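# Place red bottle upright gift bag, release everything

## Task

Get the red bottle inside the gift bag while the bag stays upright, then finish with neither gripper touching the bottle, the packet or the bag.

## Robot and tools

Robot: two arms, left_arm and right_arm, each ending in a two-finger gripper. Bases in the scene frame: left_arm at (-0.019, +0.319, +0.029) m, right_arm at (+0.041, -0.279, +0.039) m, both turned almost nothing about z. A camera stand is fixed to the floor behind them. Loose objects may occasionally get a brief shove from outside.

Frame: one scene frame for all poses, targets and offset axes. Origin at table-top height, halfway between the nominal bases; +x points out over the table, +z up, left_arm sits toward +y. Arm names do not match image left/right. Each gripper's fingers point along its own +z and spread along its own y. end_effector_position (m) is the point between the pads, just behind the tips; end_effector_quat_wxyz is its orientation. Reported values may be off by a few cm, worse at long reach.

Row format (shared by execute_actions and move): 14 numbers, each in [-1, 1]. First 7 are left_arm: dx, dy, dz, rx, ry, rz, opening; next 7 are right_arm in the same order. Always send all 14. dx, dy, dz, rx, ry, rz are an offset, not a pose, measured from that arm's Hand target as it was when the action or move began, along scene axes; 1.0 equals 0.6 m for position and 180 degrees for rotation. rx, ry, rz form a single rotation vector about the Hand target's position. Translations longer than 1.0 in total get scaled down. Sending an offset twice moves twice. Six zeros re-requests the current Hand target. Opening is absolute: +1 fully open (about 87 mm gap), +0.5 about 69 mm, 0 about 43 mm, -0.5 about 18 mm, -1 closed. A 0 opening is a real command, so resend the present opening to keep a gripper unchanged.

execute_actions(actions, cameras): actions is a list of actions; each action is a table of up to 15 rows, one per 1/30 s step, and a short table repeats its last row to fill 15. Every row counts from the action's starting Hand target, not the previous row. cameras: list of names, ["all"], [] or null; null gives all images only with an empty actions list. An empty list also reports extra status. Bad camera names invalidate the call.

move(target, speed, blend, opening_speed, blocking, cameras): straight-line paths for both grippers toward target, which is one 14-number row or a list of up to 15 rows, all offsets counted from the same starting Hand targets. speed in m/s, 0.002 to 2.9 (default 0.25), one value or one per target; rotation is capped at twice that in rad/s. blend in m rounds corners in a list (0 stops at each point). opening_speed, 0.2 or more, ramps openings per second on the -1..+1 scale. blocking=false returns after about 0.5 s while motion continues. Paths take at least 0.5 s and are cut at 10 s. They do not avoid obstacles or the other arm; grippers lag and drift, more when fast or stretched. Avoid paths near an arm's own base, which can flip its shoulder. The result adds a move: line: done (within 10 mm and 2 degrees), off_target, moving, held (a check withheld steps or the clearance check stopped it) or fault, plus limits such as paced (pose clipped) or held.

wait(seconds 0 to 10, cameras): lets time pass with commands held; returns early if a running move ends. stop(cameras): brakes a running move. zoom_image(camera, region [x0, y0, x1, y1] pixels, max 504x504): closer look at the newest image of cam_head_left, cam_head_right, cam_left_wrist or cam_right_wrist (each 896x504). finished_scene(scene): ends the scene for good; pass the current scene number and make no other call after it in that reply.

Results: end_effector_position/quat per arm, Hand target (last commanded pose after clipping, the base for the next offsets), Tool commands, grip_measured (opening on the command scale; Joint positions show it 0 closed to 1 open), joint positions, joint velocities (may say within noise or be omitted), joint torques (include gravity, positive toward larger angle, first three wrap at ±28 N m), motor temperatures, MOTOR HOT above 75 °C. Joint ranges (rad): waist -2.618..3.054, shoulder 0..3.142, elbow 0..3.142 (straight 2.901), wrist pitch ±1.571, wrist yaw ±1.571, wrist roll ±2.094.

Behaviour: commanded orientation is clipped to 40 degrees from the measured one each step; position wins over orientation. Grippers often sag short or tilt; check after each motion and send the remaining distance, and correct tilt. Small moves may fail or go sideways. A blocked arm keeps pushing until you command its target back past the gripper. To grip, command about 0.04 below grip_measured at first contact for full force (about 20 N per pad); fast closes squeeze harder. Readings can be about 1 mm off.

Avoid: dropping anything or releasing a moving part, fast or hard contacts, knocking the bag over, anything leaving the table (fails the task), grippers or wrist cameras meeting each other or one gripper closing on the other's fingers, strain on the wrist-camera cables (cable touch counts as hand contact), hard hits on fixed things. Long loads, stretched poses or unreachable targets heat motors; at 90 °C the arm folds and idles, at 100 °C it goes limp.

Each tool is called after ">>>" in YAML: its name, and indented under it one key for each argument.

## Session

>>> execute_actions:
  actions: []

Scene clock: 0.00 s.
left_arm: end_effector_position=(+0.3685, +0.2956, +0.0959) grip_measured=+1.000 end_effector_quat_wxyz=(+0.572, +0.011, +0.820, -0.013) | right_arm: end_effector_position=(+0.4196, -0.2898, +0.0873) grip_measured=+0.979 end_effector_quat_wxyz=(+0.585, +0.022, +0.810, -0.029)
Joint positions: left_arm=[-0.089 1.481 0.422 0.706 -0.037 -0.024 1] | right_arm=[0.007 1.563 0.33 0.913 0.078 0.004 0.99]
Joint velocities: within noise
Joint torques (N m): no reading
Motor temperatures (°C): left_arm=[22 34 33 31 20 19 23] | right_arm=[21 27 32 28 22 20 20]
Heat: left arm: 34 °C; right arm: 32 °C.
Hand target: left_arm +0.3698, +0.2955, +0.0984; +0.574, +0.011, +0.819, -0.013 | right_arm +0.4242, -0.2898, +0.0960; +0.596, +0.023, +0.802, -0.028
Tool commands: left_gripper/opening=+1.0 right_gripper/opening=+1.0

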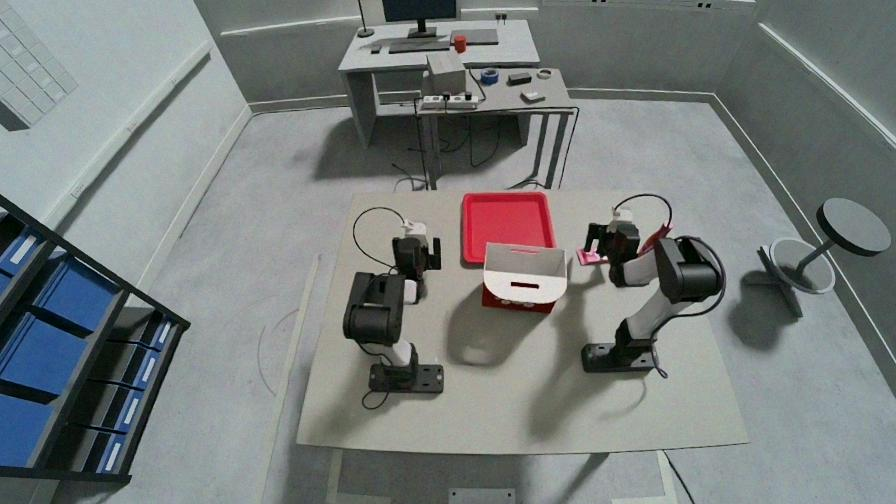

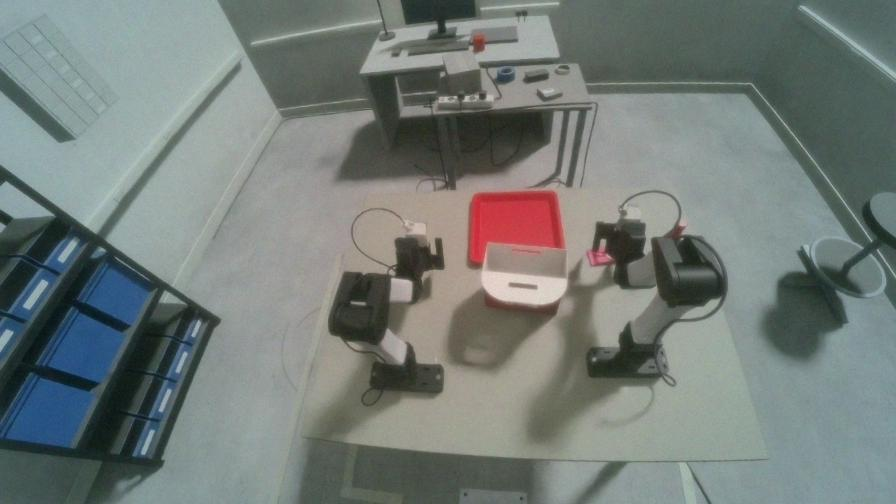

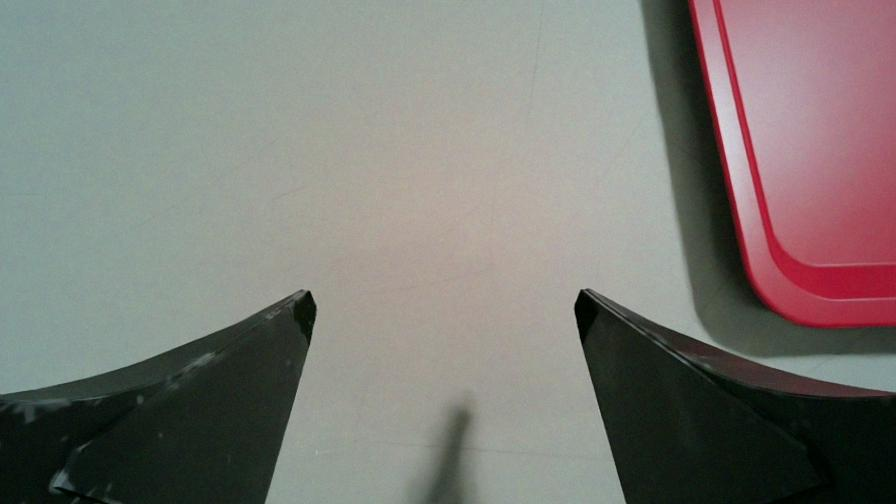

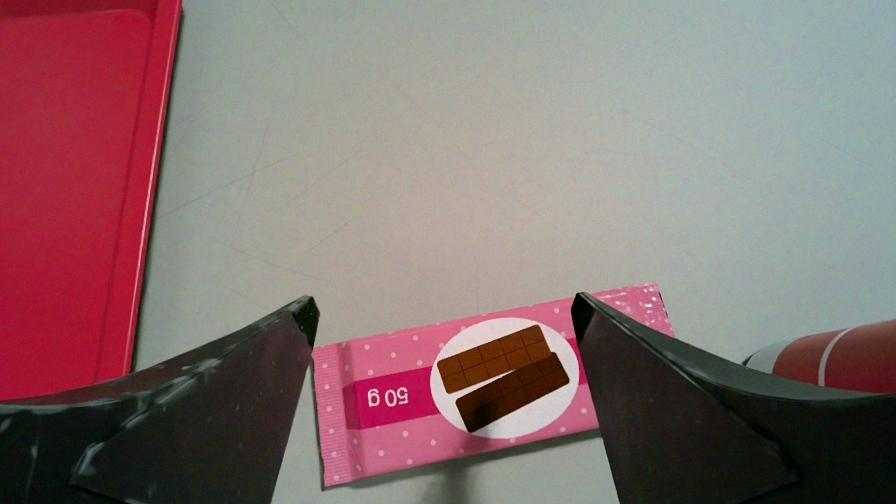

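>>> zoom_image:
  camera: "cam_head_left"
  region: [440, 180, 740, 350]

>>> zoom_image:
  camera: "cam_head_right"
  region: [440, 180, 740, 350]

Scaled by 1.680 from the camera's 896x504 image, which has a finer 1280x720 frame.

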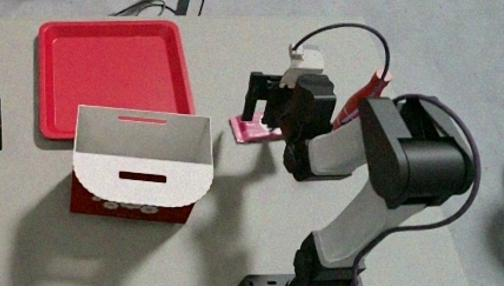

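Scaled by 1.680 from the camera's 896x504 image, which has a finer 1280x720 frame.

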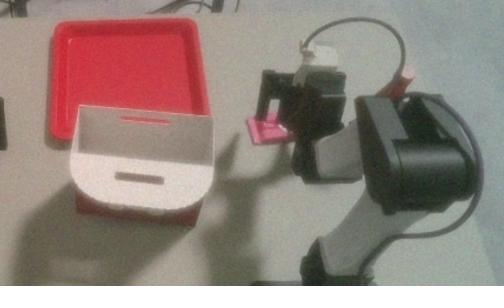

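>>> move:
  target: [0,0,0,0,0,0,1,-0.1,0,0.2,0,0,0,1]
  cameras: ["all"]

>>> zoom_image:
  camera: "cam_head_left"
  region: [440, 180, 740, 350]

>>> zoom_image:
  camera: "cam_head_right"
  region: [440, 180, 740, 350]

Scene clock: 25.03 s.
left_arm: end_effector_position=(+0.3685, +0.2956, +0.0959) grip_measured=+1.000 end_effector_quat_wxyz=(+0.572, +0.011, +0.820, -0.013) | right_arm: end_effector_position=(+0.3580, -0.2902, +0.1992) grip_measured=+0.979 end_effector_quat_wxyz=(+0.581, +0.022, +0.813, -0.029)
Joint positions: left_arm=[-0.089 1.481 0.422 0.706 -0.037 -0.024 1] | right_arm=[0.007 0.845 0.482 0.034 0.078 0.004 0.99]
Joint torques (N m): left_arm=[-0.06 -6.02 6.27 1.74 -0.11 -0.1] | right_arm=[0.76 -1.05 10.7 2.23 0.13 -0.09]
Motor temperatures (°C): left_arm=[22 35 34 34 20 19 22] | right_arm=[21 28 32 33 22 20 20]
Heat: left arm: 35 °C; right arm: 33 °C.
Hand target: left_arm +0.3698, +0.2955, +0.0984; +0.574, +0.011, +0.819, -0.013 | right_arm +0.3642, -0.2898, +0.2160; +0.596, +0.023, +0.802, -0.028
Off the commanded pose: left_arm 0.003 m, 0 deg | right_arm 0.018 m, 2 deg.
move: off_target (right_arm)

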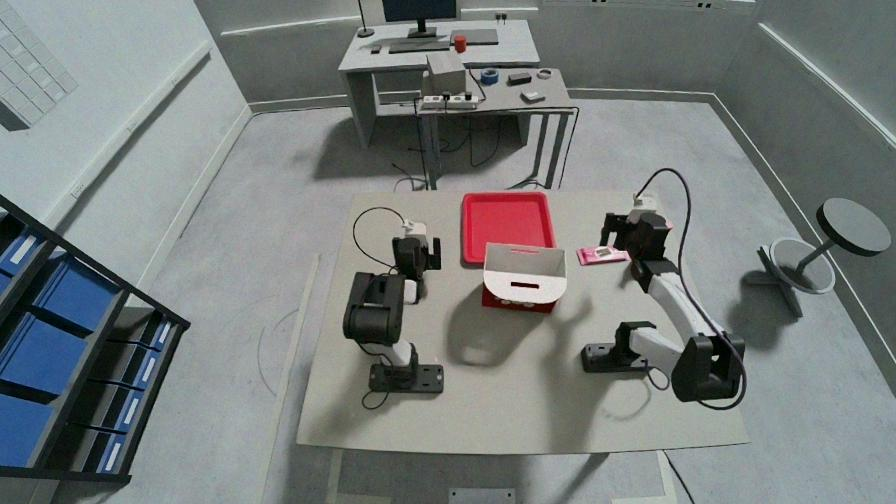

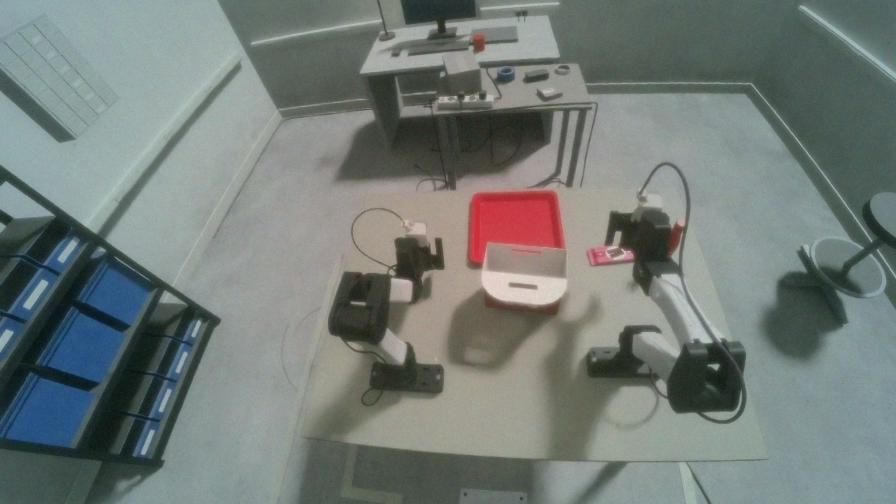

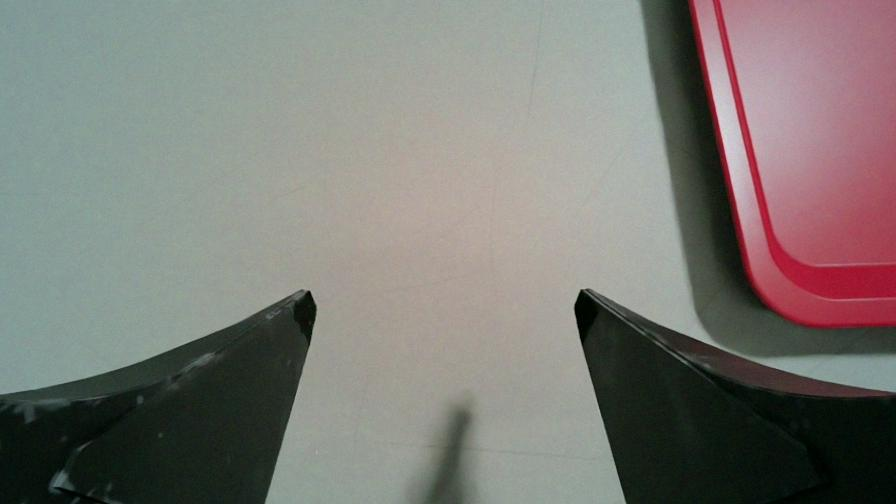

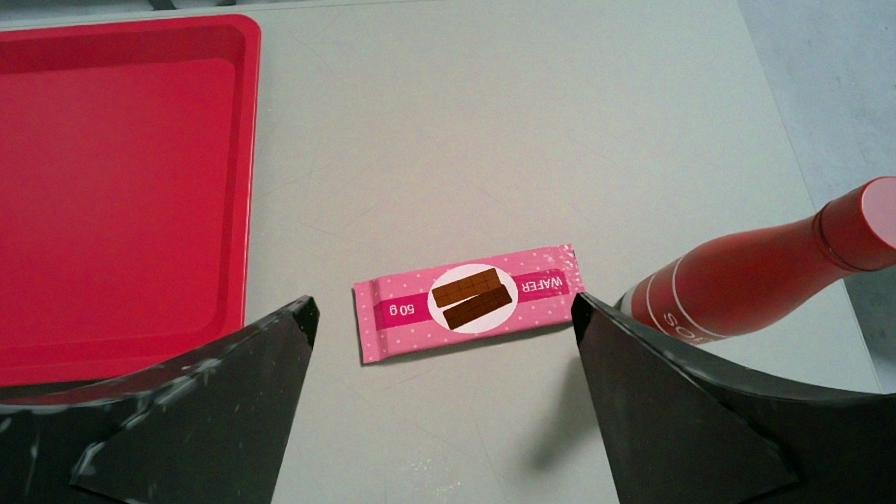

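Scaled by 1.680 from the camera's 896x504 image, which has a finer 1280x720 frame.

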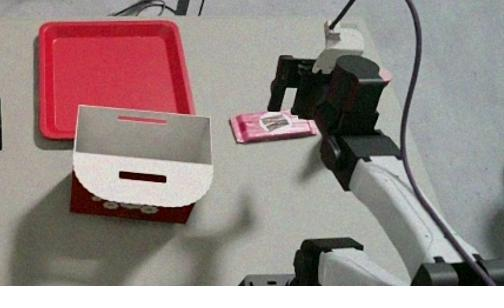

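Scaled by 1.680 from the camera's 896x504 image, which has a finer 1280x720 frame.

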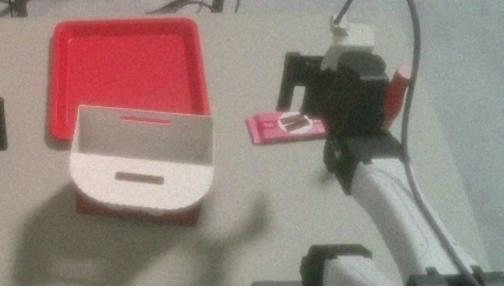

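>>> move:
  target: [0,0,0,0,0,0,1,-0.25,0.2,0.3,0,0,0,1]
  cameras: ["cam_right_wrist","cam_head_left","cam_head_right"]

>>> zoom_image:
  camera: "cam_head_left"
  region: [440, 180, 740, 350]

>>> zoom_image:
  camera: "cam_head_right"
  region: [440, 180, 740, 350]

Scene clock: 40.50 s.
left_arm: end_effector_position=(+0.3685, +0.2956, +0.0959) grip_measured=+1.000 end_effector_quat_wxyz=(+0.572, +0.011, +0.820, -0.013) | right_arm: end_effector_position=(+0.2153, -0.1695, +0.3906) grip_measured=+0.979 end_effector_quat_wxyz=(+0.598, -0.011, +0.802, -0.011)
Joint positions: left_arm=[-0.089 1.481 0.422 0.706 -0.037 -0.024 1] | right_arm=[1.409 1.044 1.518 -1.557 1.241 1.028 0.99]
Joint torques (N m): left_arm=[-0.08 -6.04 6.26 1.74 -0.11 -0.1] | right_arm=[0.18 -0.09 7.45 1 0.64 0.09]
Heat: left arm: 35 °C; right arm: 34 °C.
Hand target: left_arm +0.3698, +0.2955, +0.0984; +0.574, +0.011, +0.819, -0.013 | right_arm +0.2142, -0.1698, +0.3960; +0.596, +0.023, +0.802, -0.028
Off the commanded pose: left_arm 0.003 m, 0 deg | right_arm 0.006 m, 4 deg.
joint sent to its limit (right arm) — joint 4 (wrist pitch), lower limit. The joint targets are off in orientation, not in position.
move: off_target (right_arm)
Images, in order (width x height): cam_head_left 896x504, cam_head_right 896x504, cam_right_wrist 896x504.

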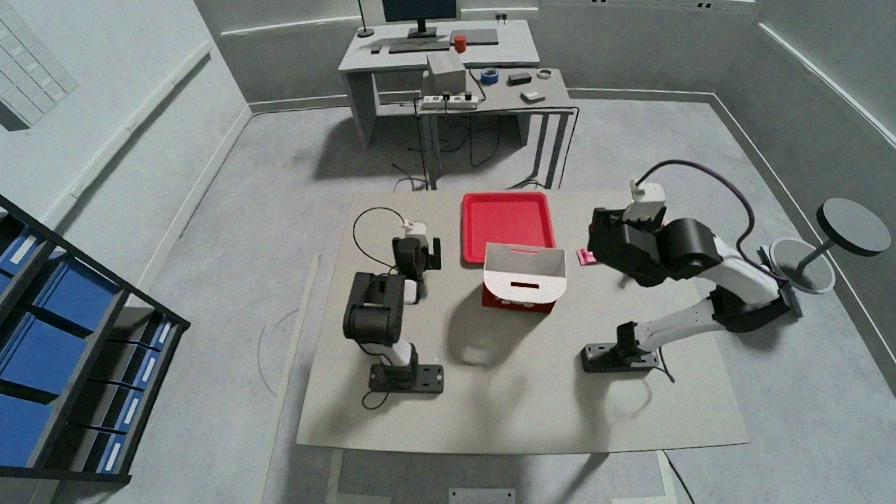

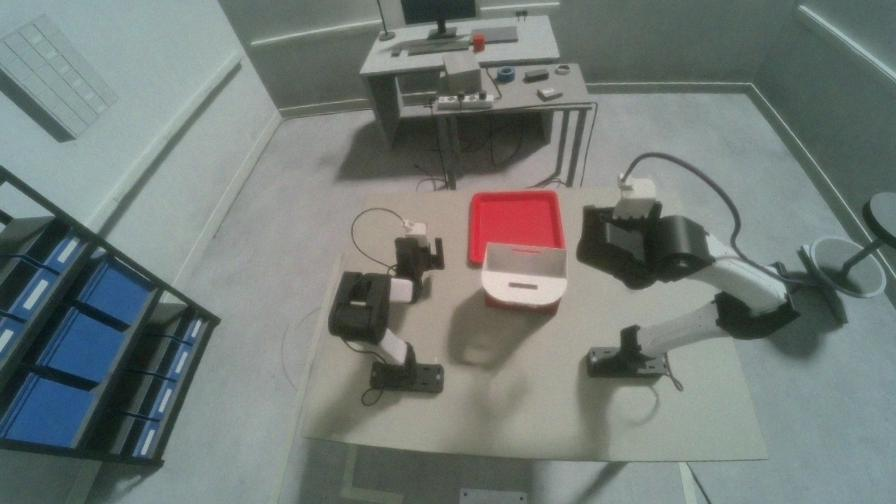

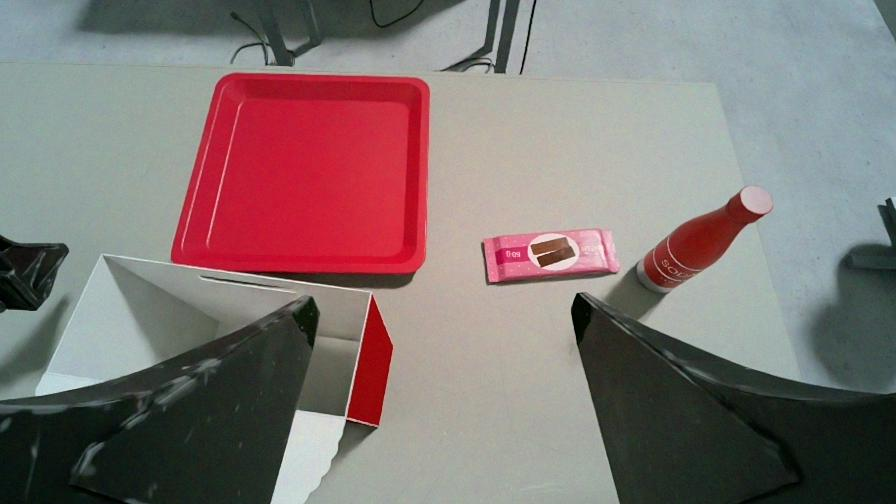

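Scaled by 1.680 from the camera's 896x504 image, which has a finer 1280x720 frame.

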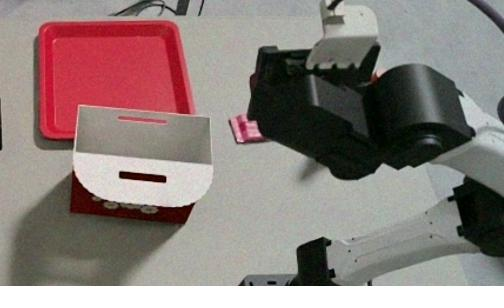

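Scaled by 1.680 from the camera's 896x504 image, which has a finer 1280x720 frame.

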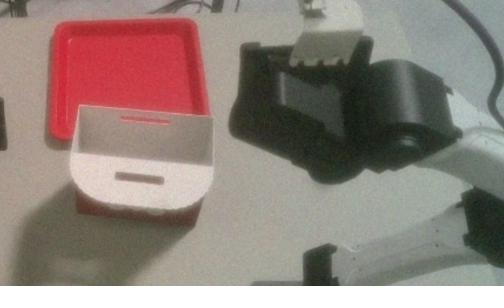

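>>> zoom_image:
  camera: "cam_right_wrist"
  region: [0, 200, 440, 504]

>>> zoom_image:
  camera: "cam_head_left"
  region: [460, 220, 600, 330]

>>> zoom_image:
  camera: "cam_right_wrist"
  region: [560, 150, 860, 330]

Scaled by 1.145 from the camera's 896x504 image, which has a finer 1280x720 frame.

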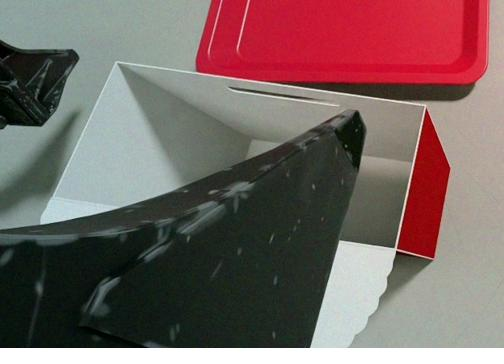

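Scaled by 3.600 from the camera's 896x504 image, which has a finer 1280x720 frame.

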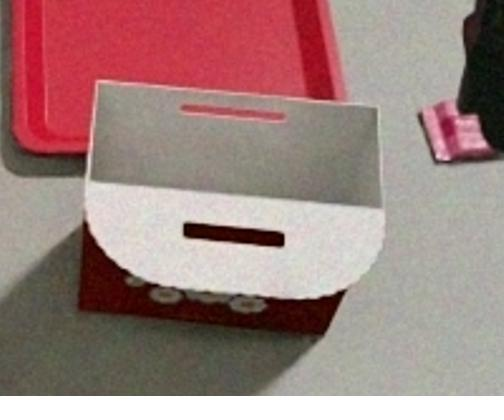

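Scaled by 1.680 from the camera's 896x504 image, which has a finer 1280x720 frame.

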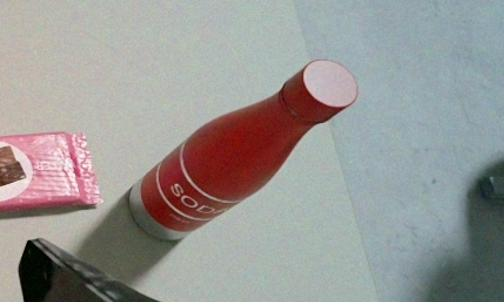

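>>> move:
  target: [0,0,0,0,0,0,1,0.243,-0.25,-0.11,0.0138,0.2405,0.0192,1]
  cameras: ["cam_right_wrist"]

Scene clock: 115.63 s.
left_arm: end_effector_position=(+0.3685, +0.2956, +0.0959) grip_measured=+1.000 end_effector_quat_wxyz=(+0.572, +0.011, +0.820, -0.013) | right_arm: end_effector_position=(+0.3592, -0.3199, +0.3228) grip_measured=+0.979 end_effector_quat_wxyz=(+0.249, +0.006, +0.968, -0.002)
Joint positions: left_arm=[-0.089 1.481 0.422 0.706 -0.037 -0.024 1] | right_arm=[-0.149 1.615 1.988 -1.444 -0.066 -0.121 0.99]
Joint torques (N m): left_arm=[-0.05 -6.04 6.26 1.74 -0.11 -0.1] | right_arm=[0.43 -5.96 8.34 1.28 -0.04 -0.23]
Heat: left arm: 36 °C; right arm: 35 °C.
Hand target: left_arm +0.3698, +0.2955, +0.0984; +0.574, +0.011, +0.819, -0.013 | right_arm +0.3601, -0.3198, +0.3300; +0.258, +0.000, +0.966, +0.000
Off the commanded pose: left_arm 0.003 m, 0 deg | right_arm 0.007 m, 1 deg.
move: done
Images, in order (width x height): cam_right_wrist 896x504.

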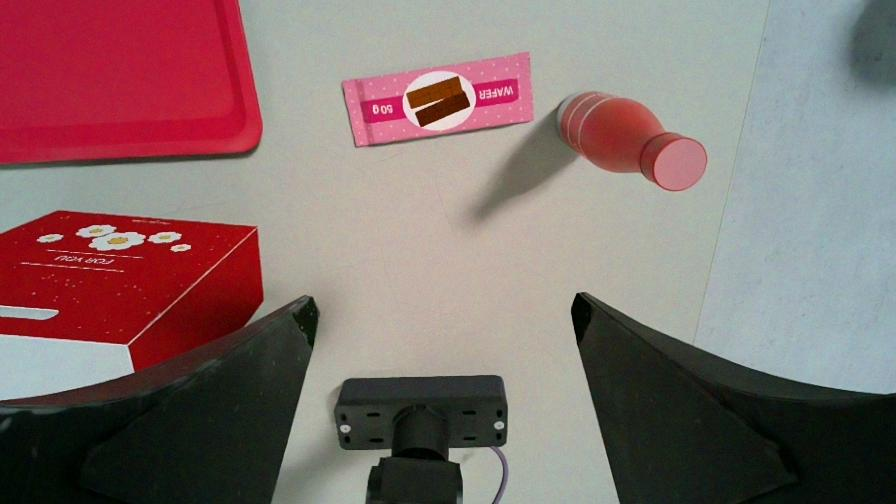

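>>> move:
  target: [0,0,0,0,0,0,1,-0.032,-0.215,-0.09,0,0,0,1]
  cameras: ["cam_right_wrist","cam_head_left"]

Scene clock: 154.17 s.
left_arm: end_effector_position=(+0.3685, +0.2956, +0.0959) grip_measured=+1.000 end_effector_quat_wxyz=(+0.572, +0.011, +0.820, -0.013) | right_arm: end_effector_position=(+0.3356, -0.4470, +0.2772) grip_measured=+0.979 end_effector_quat_wxyz=(+0.250, +0.008, +0.968, +0.000)
Joint positions: left_arm=[-0.089 1.481 0.422 0.706 -0.037 -0.024 1] | right_arm=[-0.599 1.634 1.811 -1.316 -0.274 -0.523 0.99]
Joint torques (N m): left_arm=[-0.06 -6.05 6.27 1.74 -0.11 -0.1] | right_arm=[0.61 -6.38 5.39 1.47 -0.23 -0.23]
Motor temperatures (°C): left_arm=[21 35 35 37 20 19 22] | right_arm=[21 28 37 29 22 20 19]
Heat: left arm: 37 °C; right arm: 37 °C.
Hand target: left_arm +0.3698, +0.2955, +0.0984; +0.574, +0.011, +0.819, -0.013 | right_arm +0.3408, -0.4488, +0.2761; +0.258, +0.000, +0.966, +0.000
Off the commanded pose: left_arm 0.003 m, 0 deg | right_arm 0.006 m, 1 deg.
move: done
Images, in order (width x height): cam_head_left 896x504, cam_right_wrist 896x504.

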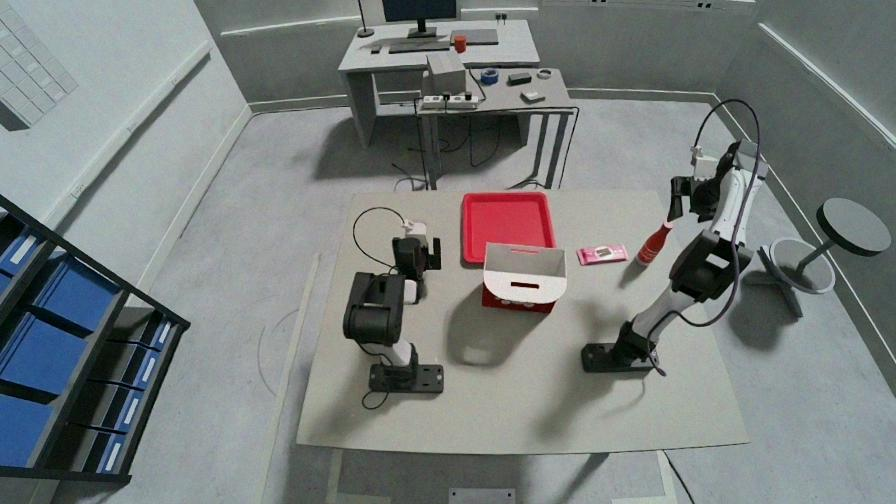

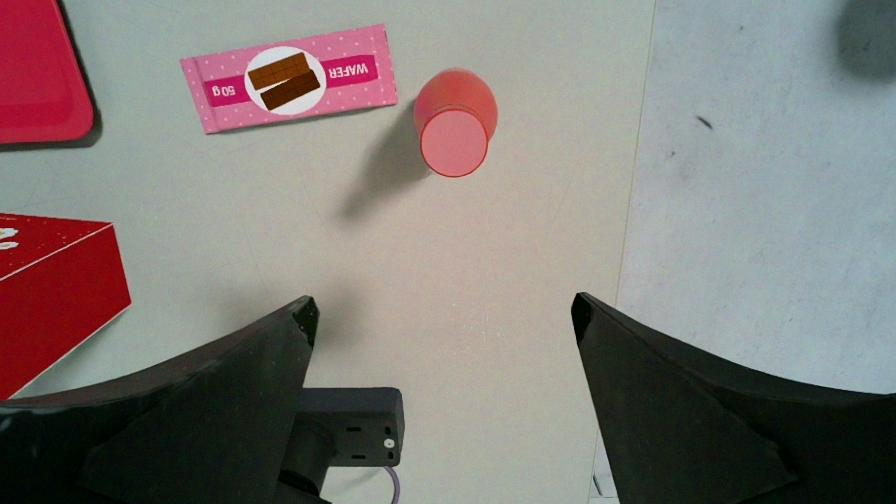

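>>> move:
  target: [0,0,0,0,0,0,1,0.078,-0.006,-0.158,0,0,0,1]
  cameras: ["cam_right_wrist","cam_head_left"]
  speed: 0.15

>>> zoom_image:
  camera: "cam_head_left"
  region: [600, 150, 760, 300]

Scene clock: 161.07 s.
left_arm: end_effector_position=(+0.3685, +0.2956, +0.0959) grip_measured=+1.000 end_effector_quat_wxyz=(+0.572, +0.011, +0.820, -0.013) | right_arm: end_effector_position=(+0.3833, -0.4510, +0.1817) grip_measured=+0.979 end_effector_quat_wxyz=(+0.252, -0.003, +0.968, +0.005)
Joint positions: left_arm=[-0.089 1.481 0.422 0.706 -0.037 -0.024 1] | right_arm=[-0.535 1.713 1.505 -0.921 -0.262 -0.484 0.99]
Joint torques (N m): left_arm=[-0.05 -6.02 6.27 1.74 -0.11 -0.1] | right_arm=[0.92 -7.9 5.98 1.52 -0.02 0.03]
Heat: left arm: 37 °C; right arm: 36 °C.
Hand target: left_arm +0.3698, +0.2955, +0.0984; +0.574, +0.011, +0.819, -0.013 | right_arm +0.3876, -0.4524, +0.1812; +0.258, +0.000, +0.966, +0.000
Off the commanded pose: left_arm 0.003 m, 0 deg | right_arm 0.005 m, 1 deg.
move: done
Images, in order (width x height): cam_head_left 896x504, cam_right_wrist 896x504.

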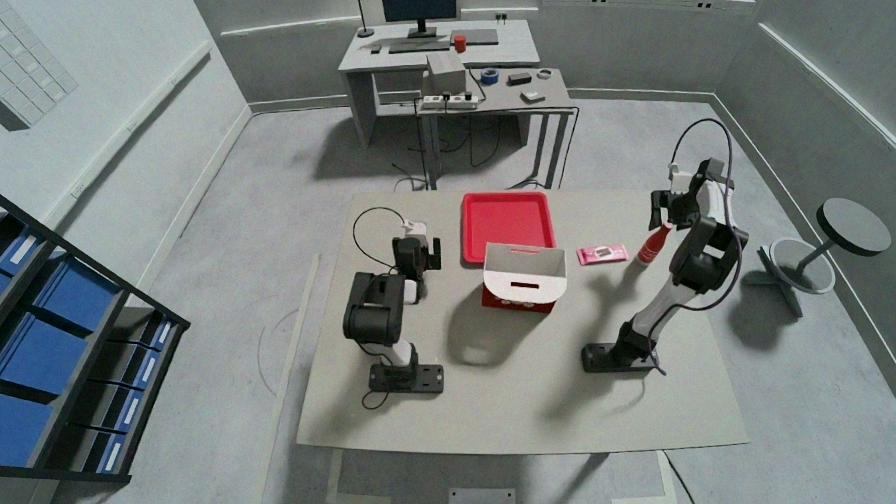

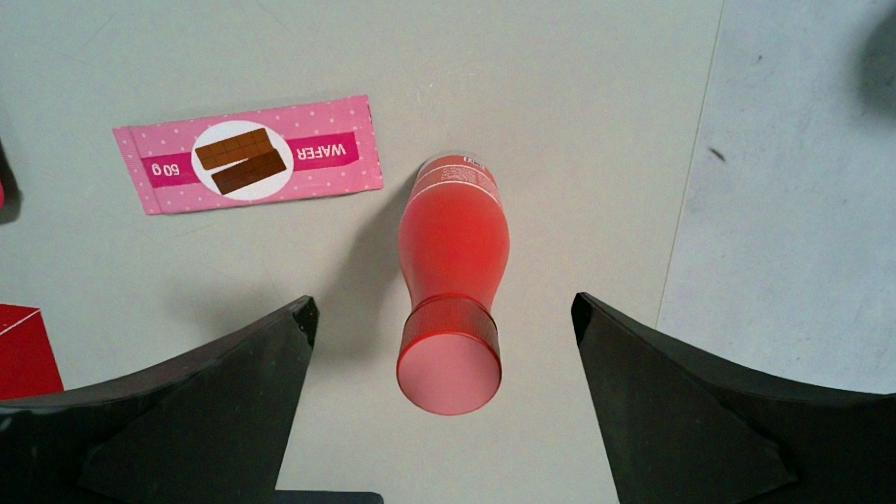

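Scaled by 3.150 from the camera's 896x504 image, which has a finer 1280x720 frame.

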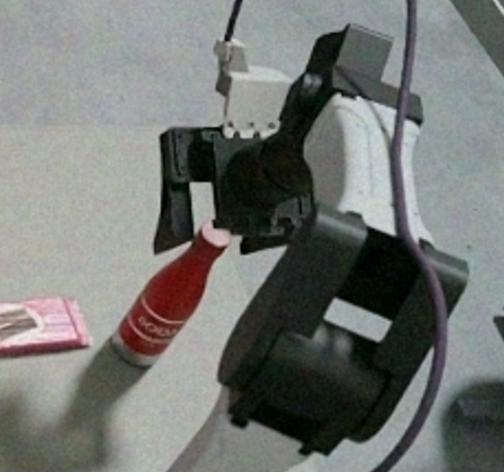

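>>> move:
  target:
    - [0,0,0,0,0,0,1,-0.012,0,0,0,0,0,1]
    - [0,0,0,0,0,0,1,-0.012,0,0,0,0,0,-0.36]
  cameras: ["cam_right_wrist","cam_head_left"]
  opening_speed: 1.0

Scene clock: 168.87 s.
left_arm: end_effector_position=(+0.3685, +0.2956, +0.0959) grip_measured=+1.000 end_effector_quat_wxyz=(+0.572, +0.011, +0.820, -0.013) | right_arm: end_effector_position=(+0.3793, -0.4508, +0.1746) grip_measured=-0.294 end_effector_quat_wxyz=(+0.244, -0.001, +0.970, +0.006)
Joint positions: left_arm=[-0.089 1.481 0.422 0.706 -0.037 -0.024 1] | right_arm=[-0.537 1.713 1.482 -0.913 -0.257 -0.484 0.353]
Joint torques (N m): left_arm=[-0.06 -6.02 6.26 1.74 -0.11 -0.1] | right_arm=[0.32 -10.11 5.7 1.41 -0.13 -0.09]
Heat: left arm: 37 °C; right arm: 36 °C.
Hand target: left_arm +0.3698, +0.2955, +0.0984; +0.574, +0.011, +0.819, -0.013 | right_arm +0.3805, -0.4524, +0.1812; +0.258, +0.000, +0.966, +0.000
Off the commanded pose: left_arm 0.003 m, 0 deg | right_arm 0.007 m, 2 deg.
move: done
Images, in order (width x height): cam_head_left 896x504, cam_right_wrist 896x504.

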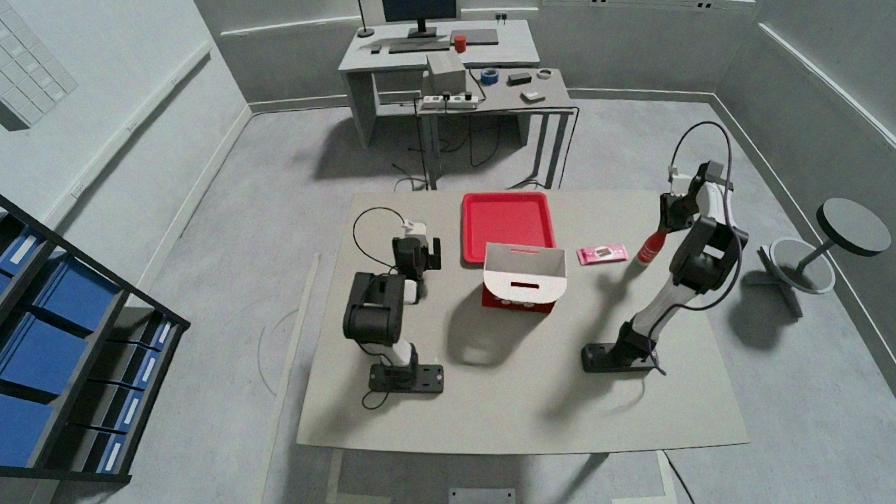

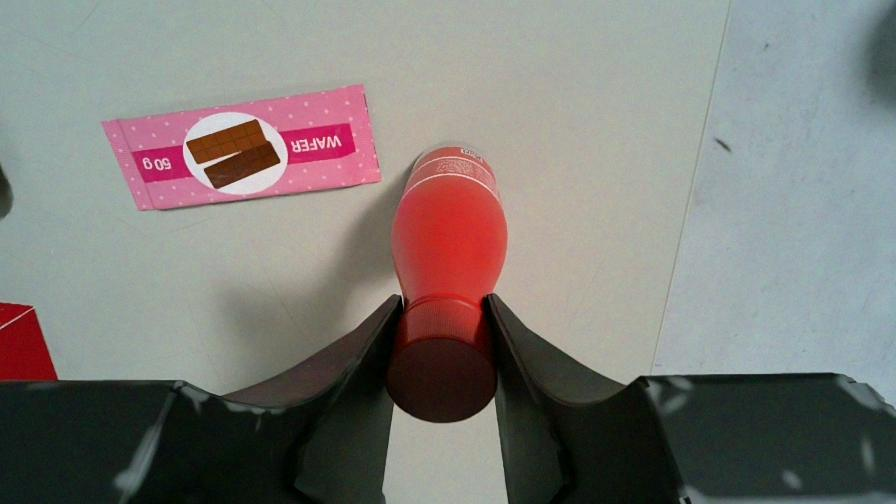

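>>> move:
  target:
    - [0,0,0,0,0,0,1,-0.0675,0.0873,0.298,0,0,0,-0.36]
    - [0,0,0,0,0,0,1,-0.231,0.604,0.398,0.0968,-0.1154,0.4367,-0.36]
  cameras: ["all"]
  blend: 0.04

>>> zoom_image:
  camera: "cam_head_left"
  region: [450, 140, 700, 340]

>>> zoom_image:
  camera: "cam_head_right"
  region: [450, 140, 700, 340]

Scene clock: 188.57 s.
left_arm: end_effector_position=(+0.3685, +0.2956, +0.0959) grip_measured=+1.000 end_effector_quat_wxyz=(+0.572, +0.011, +0.820, -0.013) | right_arm: end_effector_position=(+0.2418, -0.0971, +0.4041) grip_measured=-0.296 end_effector_quat_wxyz=(+0.333, -0.556, +0.706, +0.287)
Joint positions: left_arm=[-0.089 1.481 0.422 0.706 -0.037 -0.024 1] | right_arm=[0.371 1.447 2.067 -1.588 -0.731 -0.728 0.352]
Joint torques (N m): left_arm=[-0.06 -6.04 6.27 1.74 -0.11 -0.1] | right_arm=[0.94 -3.77 8.08 1.68 -0.78 -0.22]
Heat: left arm: 37 °C; right arm: 35 °C.
Hand target: left_arm +0.3698, +0.2955, +0.0984; +0.574, +0.011, +0.819, -0.013 | right_arm +0.2420, -0.0899, +0.4201; +0.354, -0.570, +0.680, +0.296
Off the commanded pose: left_arm 0.003 m, 0 deg | right_arm 0.017 m, 4 deg.
joint read past its limit (right arm) — joint 4 (wrist pitch), lower limit.
joint sent to its limit (right arm) — joint 4 (wrist pitch), lower limit. The joint targets still meet the commanded pose.
move: off_target (right_arm)

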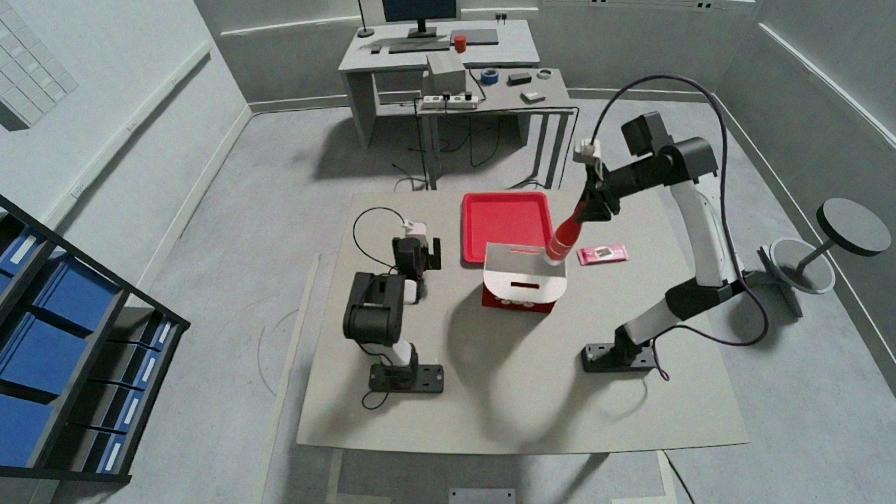

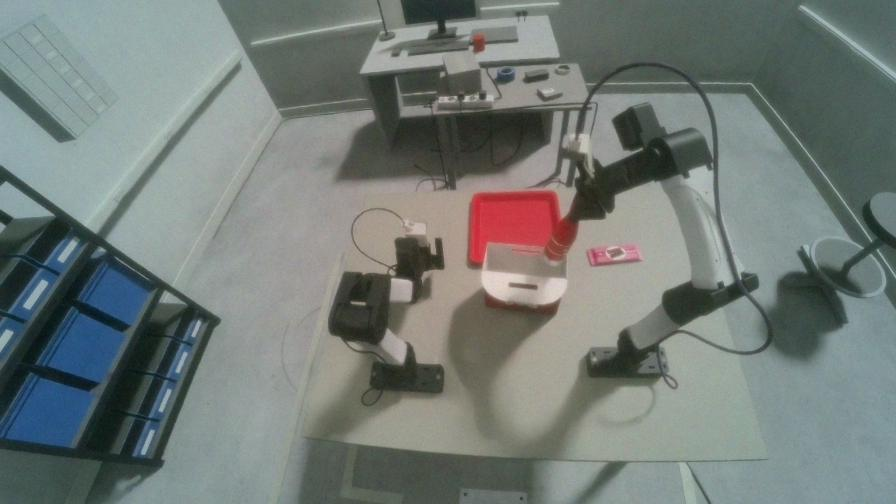

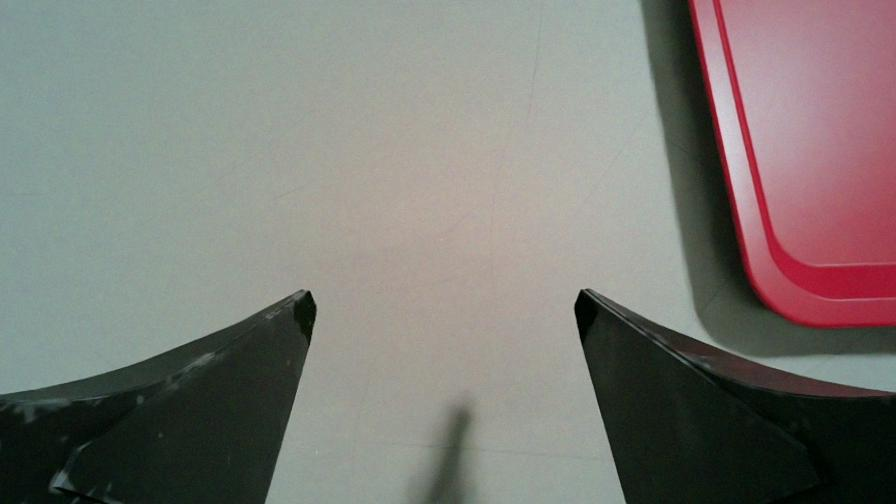

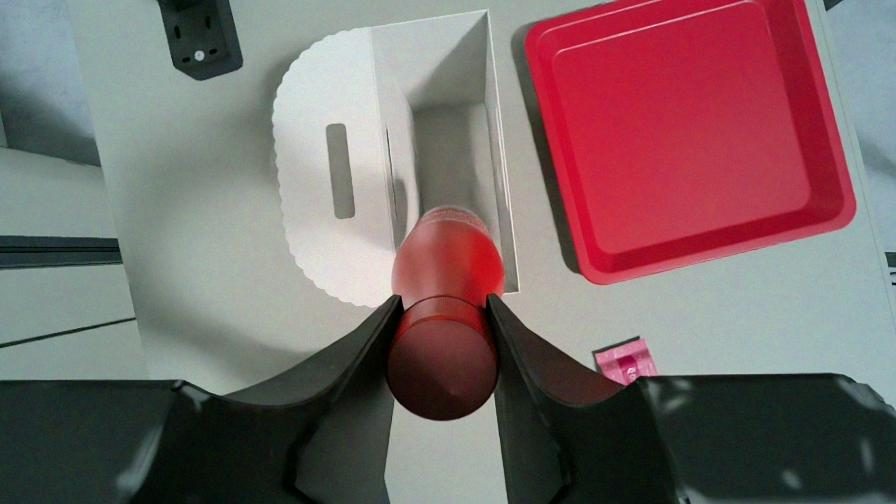

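Scaled by 2.016 from the camera's 896x504 image, which has a finer 1280x720 frame.

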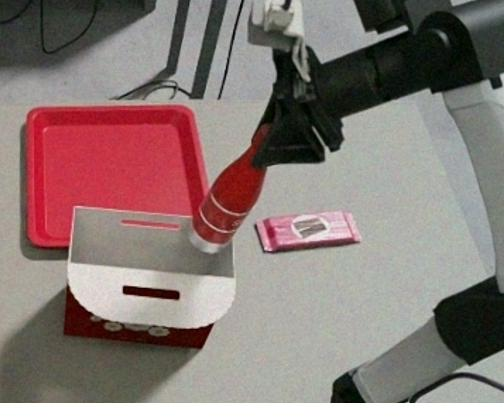

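Scaled by 2.016 from the camera's 896x504 image, which has a finer 1280x720 frame.

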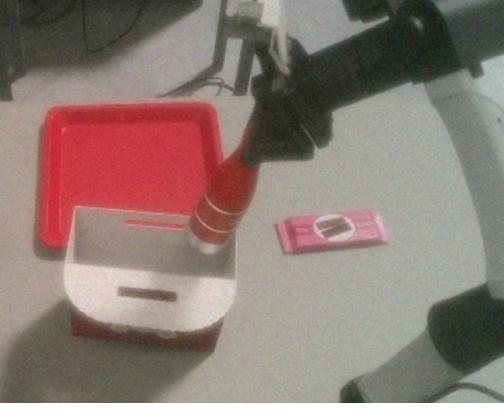

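>>> move:
  target:
    - [0,0,0,0,0,0,1,0.0117,-0.005,-0.083,0,0,0,-0.36]
    - [0,0,0,0,0,0,1,0.0367,0.0998,-0.37,-0.1371,0.0184,0.0277,-0.36]
  cameras: ["cam_head_left","cam_right_wrist"]
  speed: 0.15
  blend: 0.01

>>> zoom_image:
  camera: "cam_head_left"
  region: [450, 140, 700, 340]

Scene clock: 205.63 s.
left_arm: end_effector_position=(+0.3685, +0.2956, +0.0959) grip_measured=+1.000 end_effector_quat_wxyz=(+0.572, +0.011, +0.820, -0.013) | right_arm: end_effector_position=(+0.2591, -0.0362, +0.1929) grip_measured=-0.297 end_effector_quat_wxyz=(-0.172, +0.656, -0.714, -0.175)
Joint positions: left_arm=[-0.089 1.481 0.422 0.706 -0.037 -0.024 1] | right_arm=[0.73 1.557 1.395 -1.053 -0.35 -0.693 0.352]
Joint torques (N m): left_arm=[-0.08 -6.04 6.27 1.74 -0.11 -0.1] | right_arm=[0.85 -7.05 6.69 1.41 -0.16 0.04]
Heat: left arm: 37 °C; right arm: 36 °C.
Hand target: left_arm +0.3698, +0.2955, +0.0984; +0.574, +0.011, +0.819, -0.013 | right_arm +0.2638, -0.0301, +0.1980; -0.191, +0.653, -0.712, -0.175
Off the commanded pose: left_arm 0.003 m, 0 deg | right_arm 0.009 m, 2 deg.
move: done
Images, in order (width x height): cam_head_left 896x504, cam_right_wrist 896x504.

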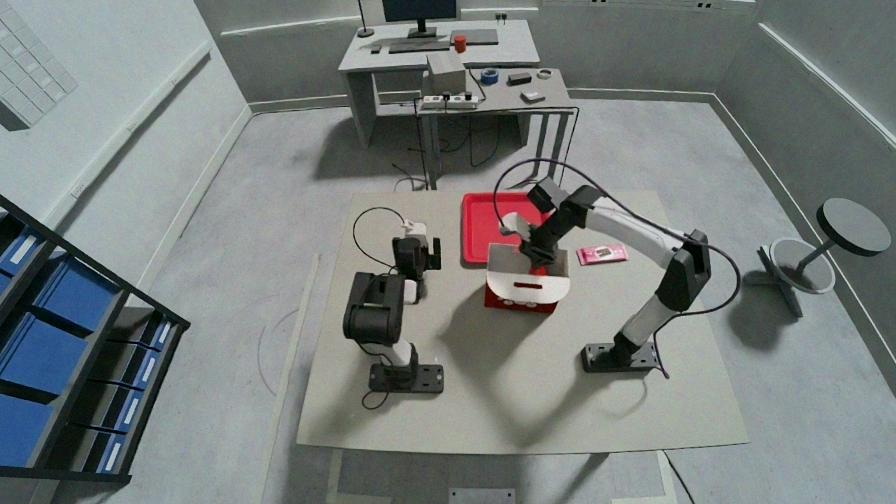

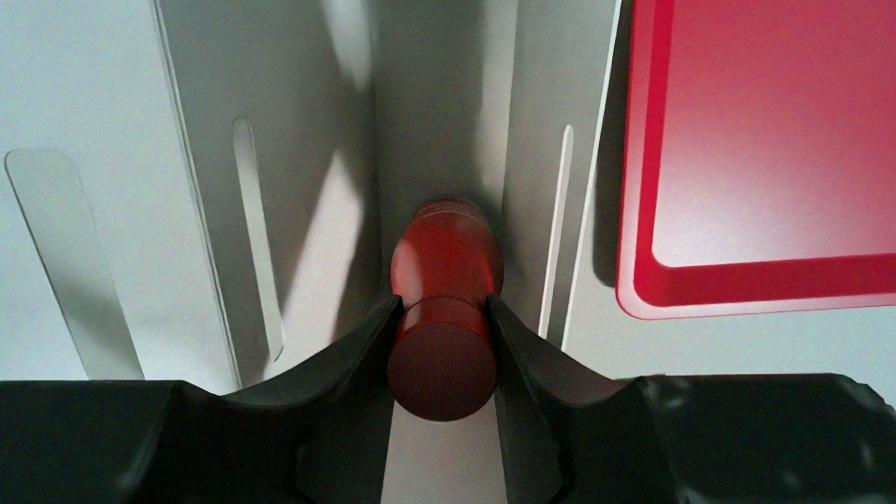

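Scaled by 2.016 from the camera's 896x504 image, which has a finer 1280x720 frame.

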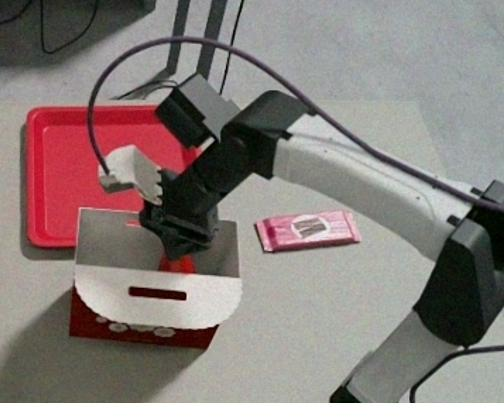

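>>> move:
  target: [0,0,0,0,0,0,1,0.003,0,-0.028,0,0,0,-0.36]
  cameras: ["cam_right_wrist"]
  speed: 0.06

Scene clock: 210.03 s.
left_arm: end_effector_position=(+0.3685, +0.2956, +0.0959) grip_measured=+1.000 end_effector_quat_wxyz=(+0.572, +0.011, +0.820, -0.013) | right_arm: end_effector_position=(+0.2598, -0.0357, +0.1775) grip_measured=-0.297 end_effector_quat_wxyz=(-0.172, +0.656, -0.714, -0.174)
Joint positions: left_arm=[-0.089 1.481 0.422 0.706 -0.037 -0.024 1] | right_arm=[0.73 1.557 1.334 -0.991 -0.35 -0.693 0.352]
Joint torques (N m): left_arm=[-0.05 -6.04 6.26 1.74 -0.11 -0.1] | right_arm=[0.55 -6.99 6.35 1.45 -0.18 -0.01]
Heat: left arm: 37 °C; right arm: 35 °C.
Hand target: left_arm +0.3698, +0.2955, +0.0984; +0.574, +0.011, +0.819, -0.013 | right_arm +0.2658, -0.0300, +0.1812; -0.191, +0.653, -0.712, -0.175
Off the commanded pose: left_arm 0.003 m, 0 deg | right_arm 0.009 m, 2 deg.
move: done
Images, in order (width x height): cam_right_wrist 896x504.

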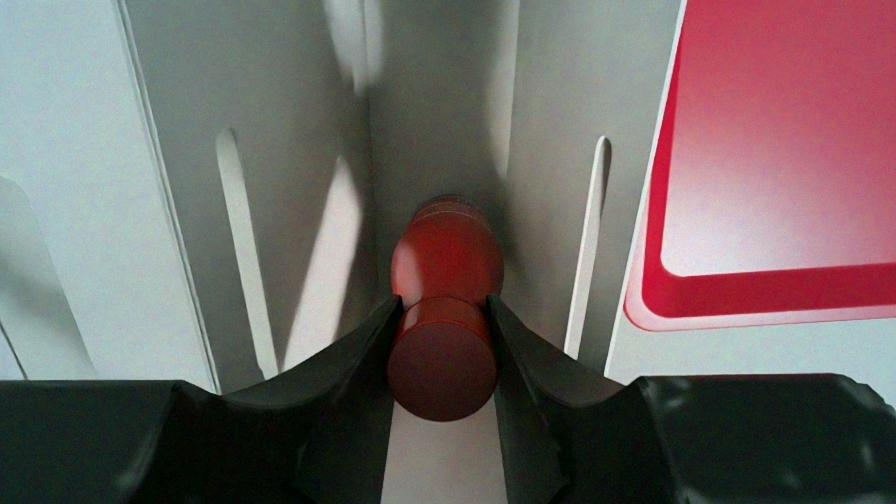

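>>> move:
  target: [0,0,0,0,0,0,1,0,0,-0.008,0,0,0,-0.36]
  cameras: []
  speed: 0.05

Scene clock: 212.97 s.
left_arm: end_effector_position=(+0.3685, +0.2956, +0.0959) grip_measured=+1.000 end_effector_quat_wxyz=(+0.572, +0.011, +0.820, -0.013) | right_arm: end_effector_position=(+0.2606, -0.0343, +0.1758) grip_measured=-0.297 end_effector_quat_wxyz=(-0.175, +0.655, -0.714, -0.176)
Joint positions: left_arm=[-0.089 1.481 0.422 0.706 -0.037 -0.024 1] | right_arm=[0.73 1.557 1.326 -0.976 -0.352 -0.69 0.352]
Joint torques (N m): left_arm=[-0.05 -6.04 6.27 1.74 -0.11 -0.1] | right_arm=[0.55 -6.99 5.34 1.52 -0.15 -0.03]
Heat: left arm: 37 °C; right arm: 35 °C.
Hand target: left_arm +0.3698, +0.2955, +0.0984; +0.574, +0.011, +0.819, -0.013 | right_arm +0.2657, -0.0301, +0.1764; -0.191, +0.653, -0.712, -0.175
Off the commanded pose: left_arm 0.003 m, 0 deg | right_arm 0.007 m, 2 deg.
move: done
No camera images: "cameras" was empty.


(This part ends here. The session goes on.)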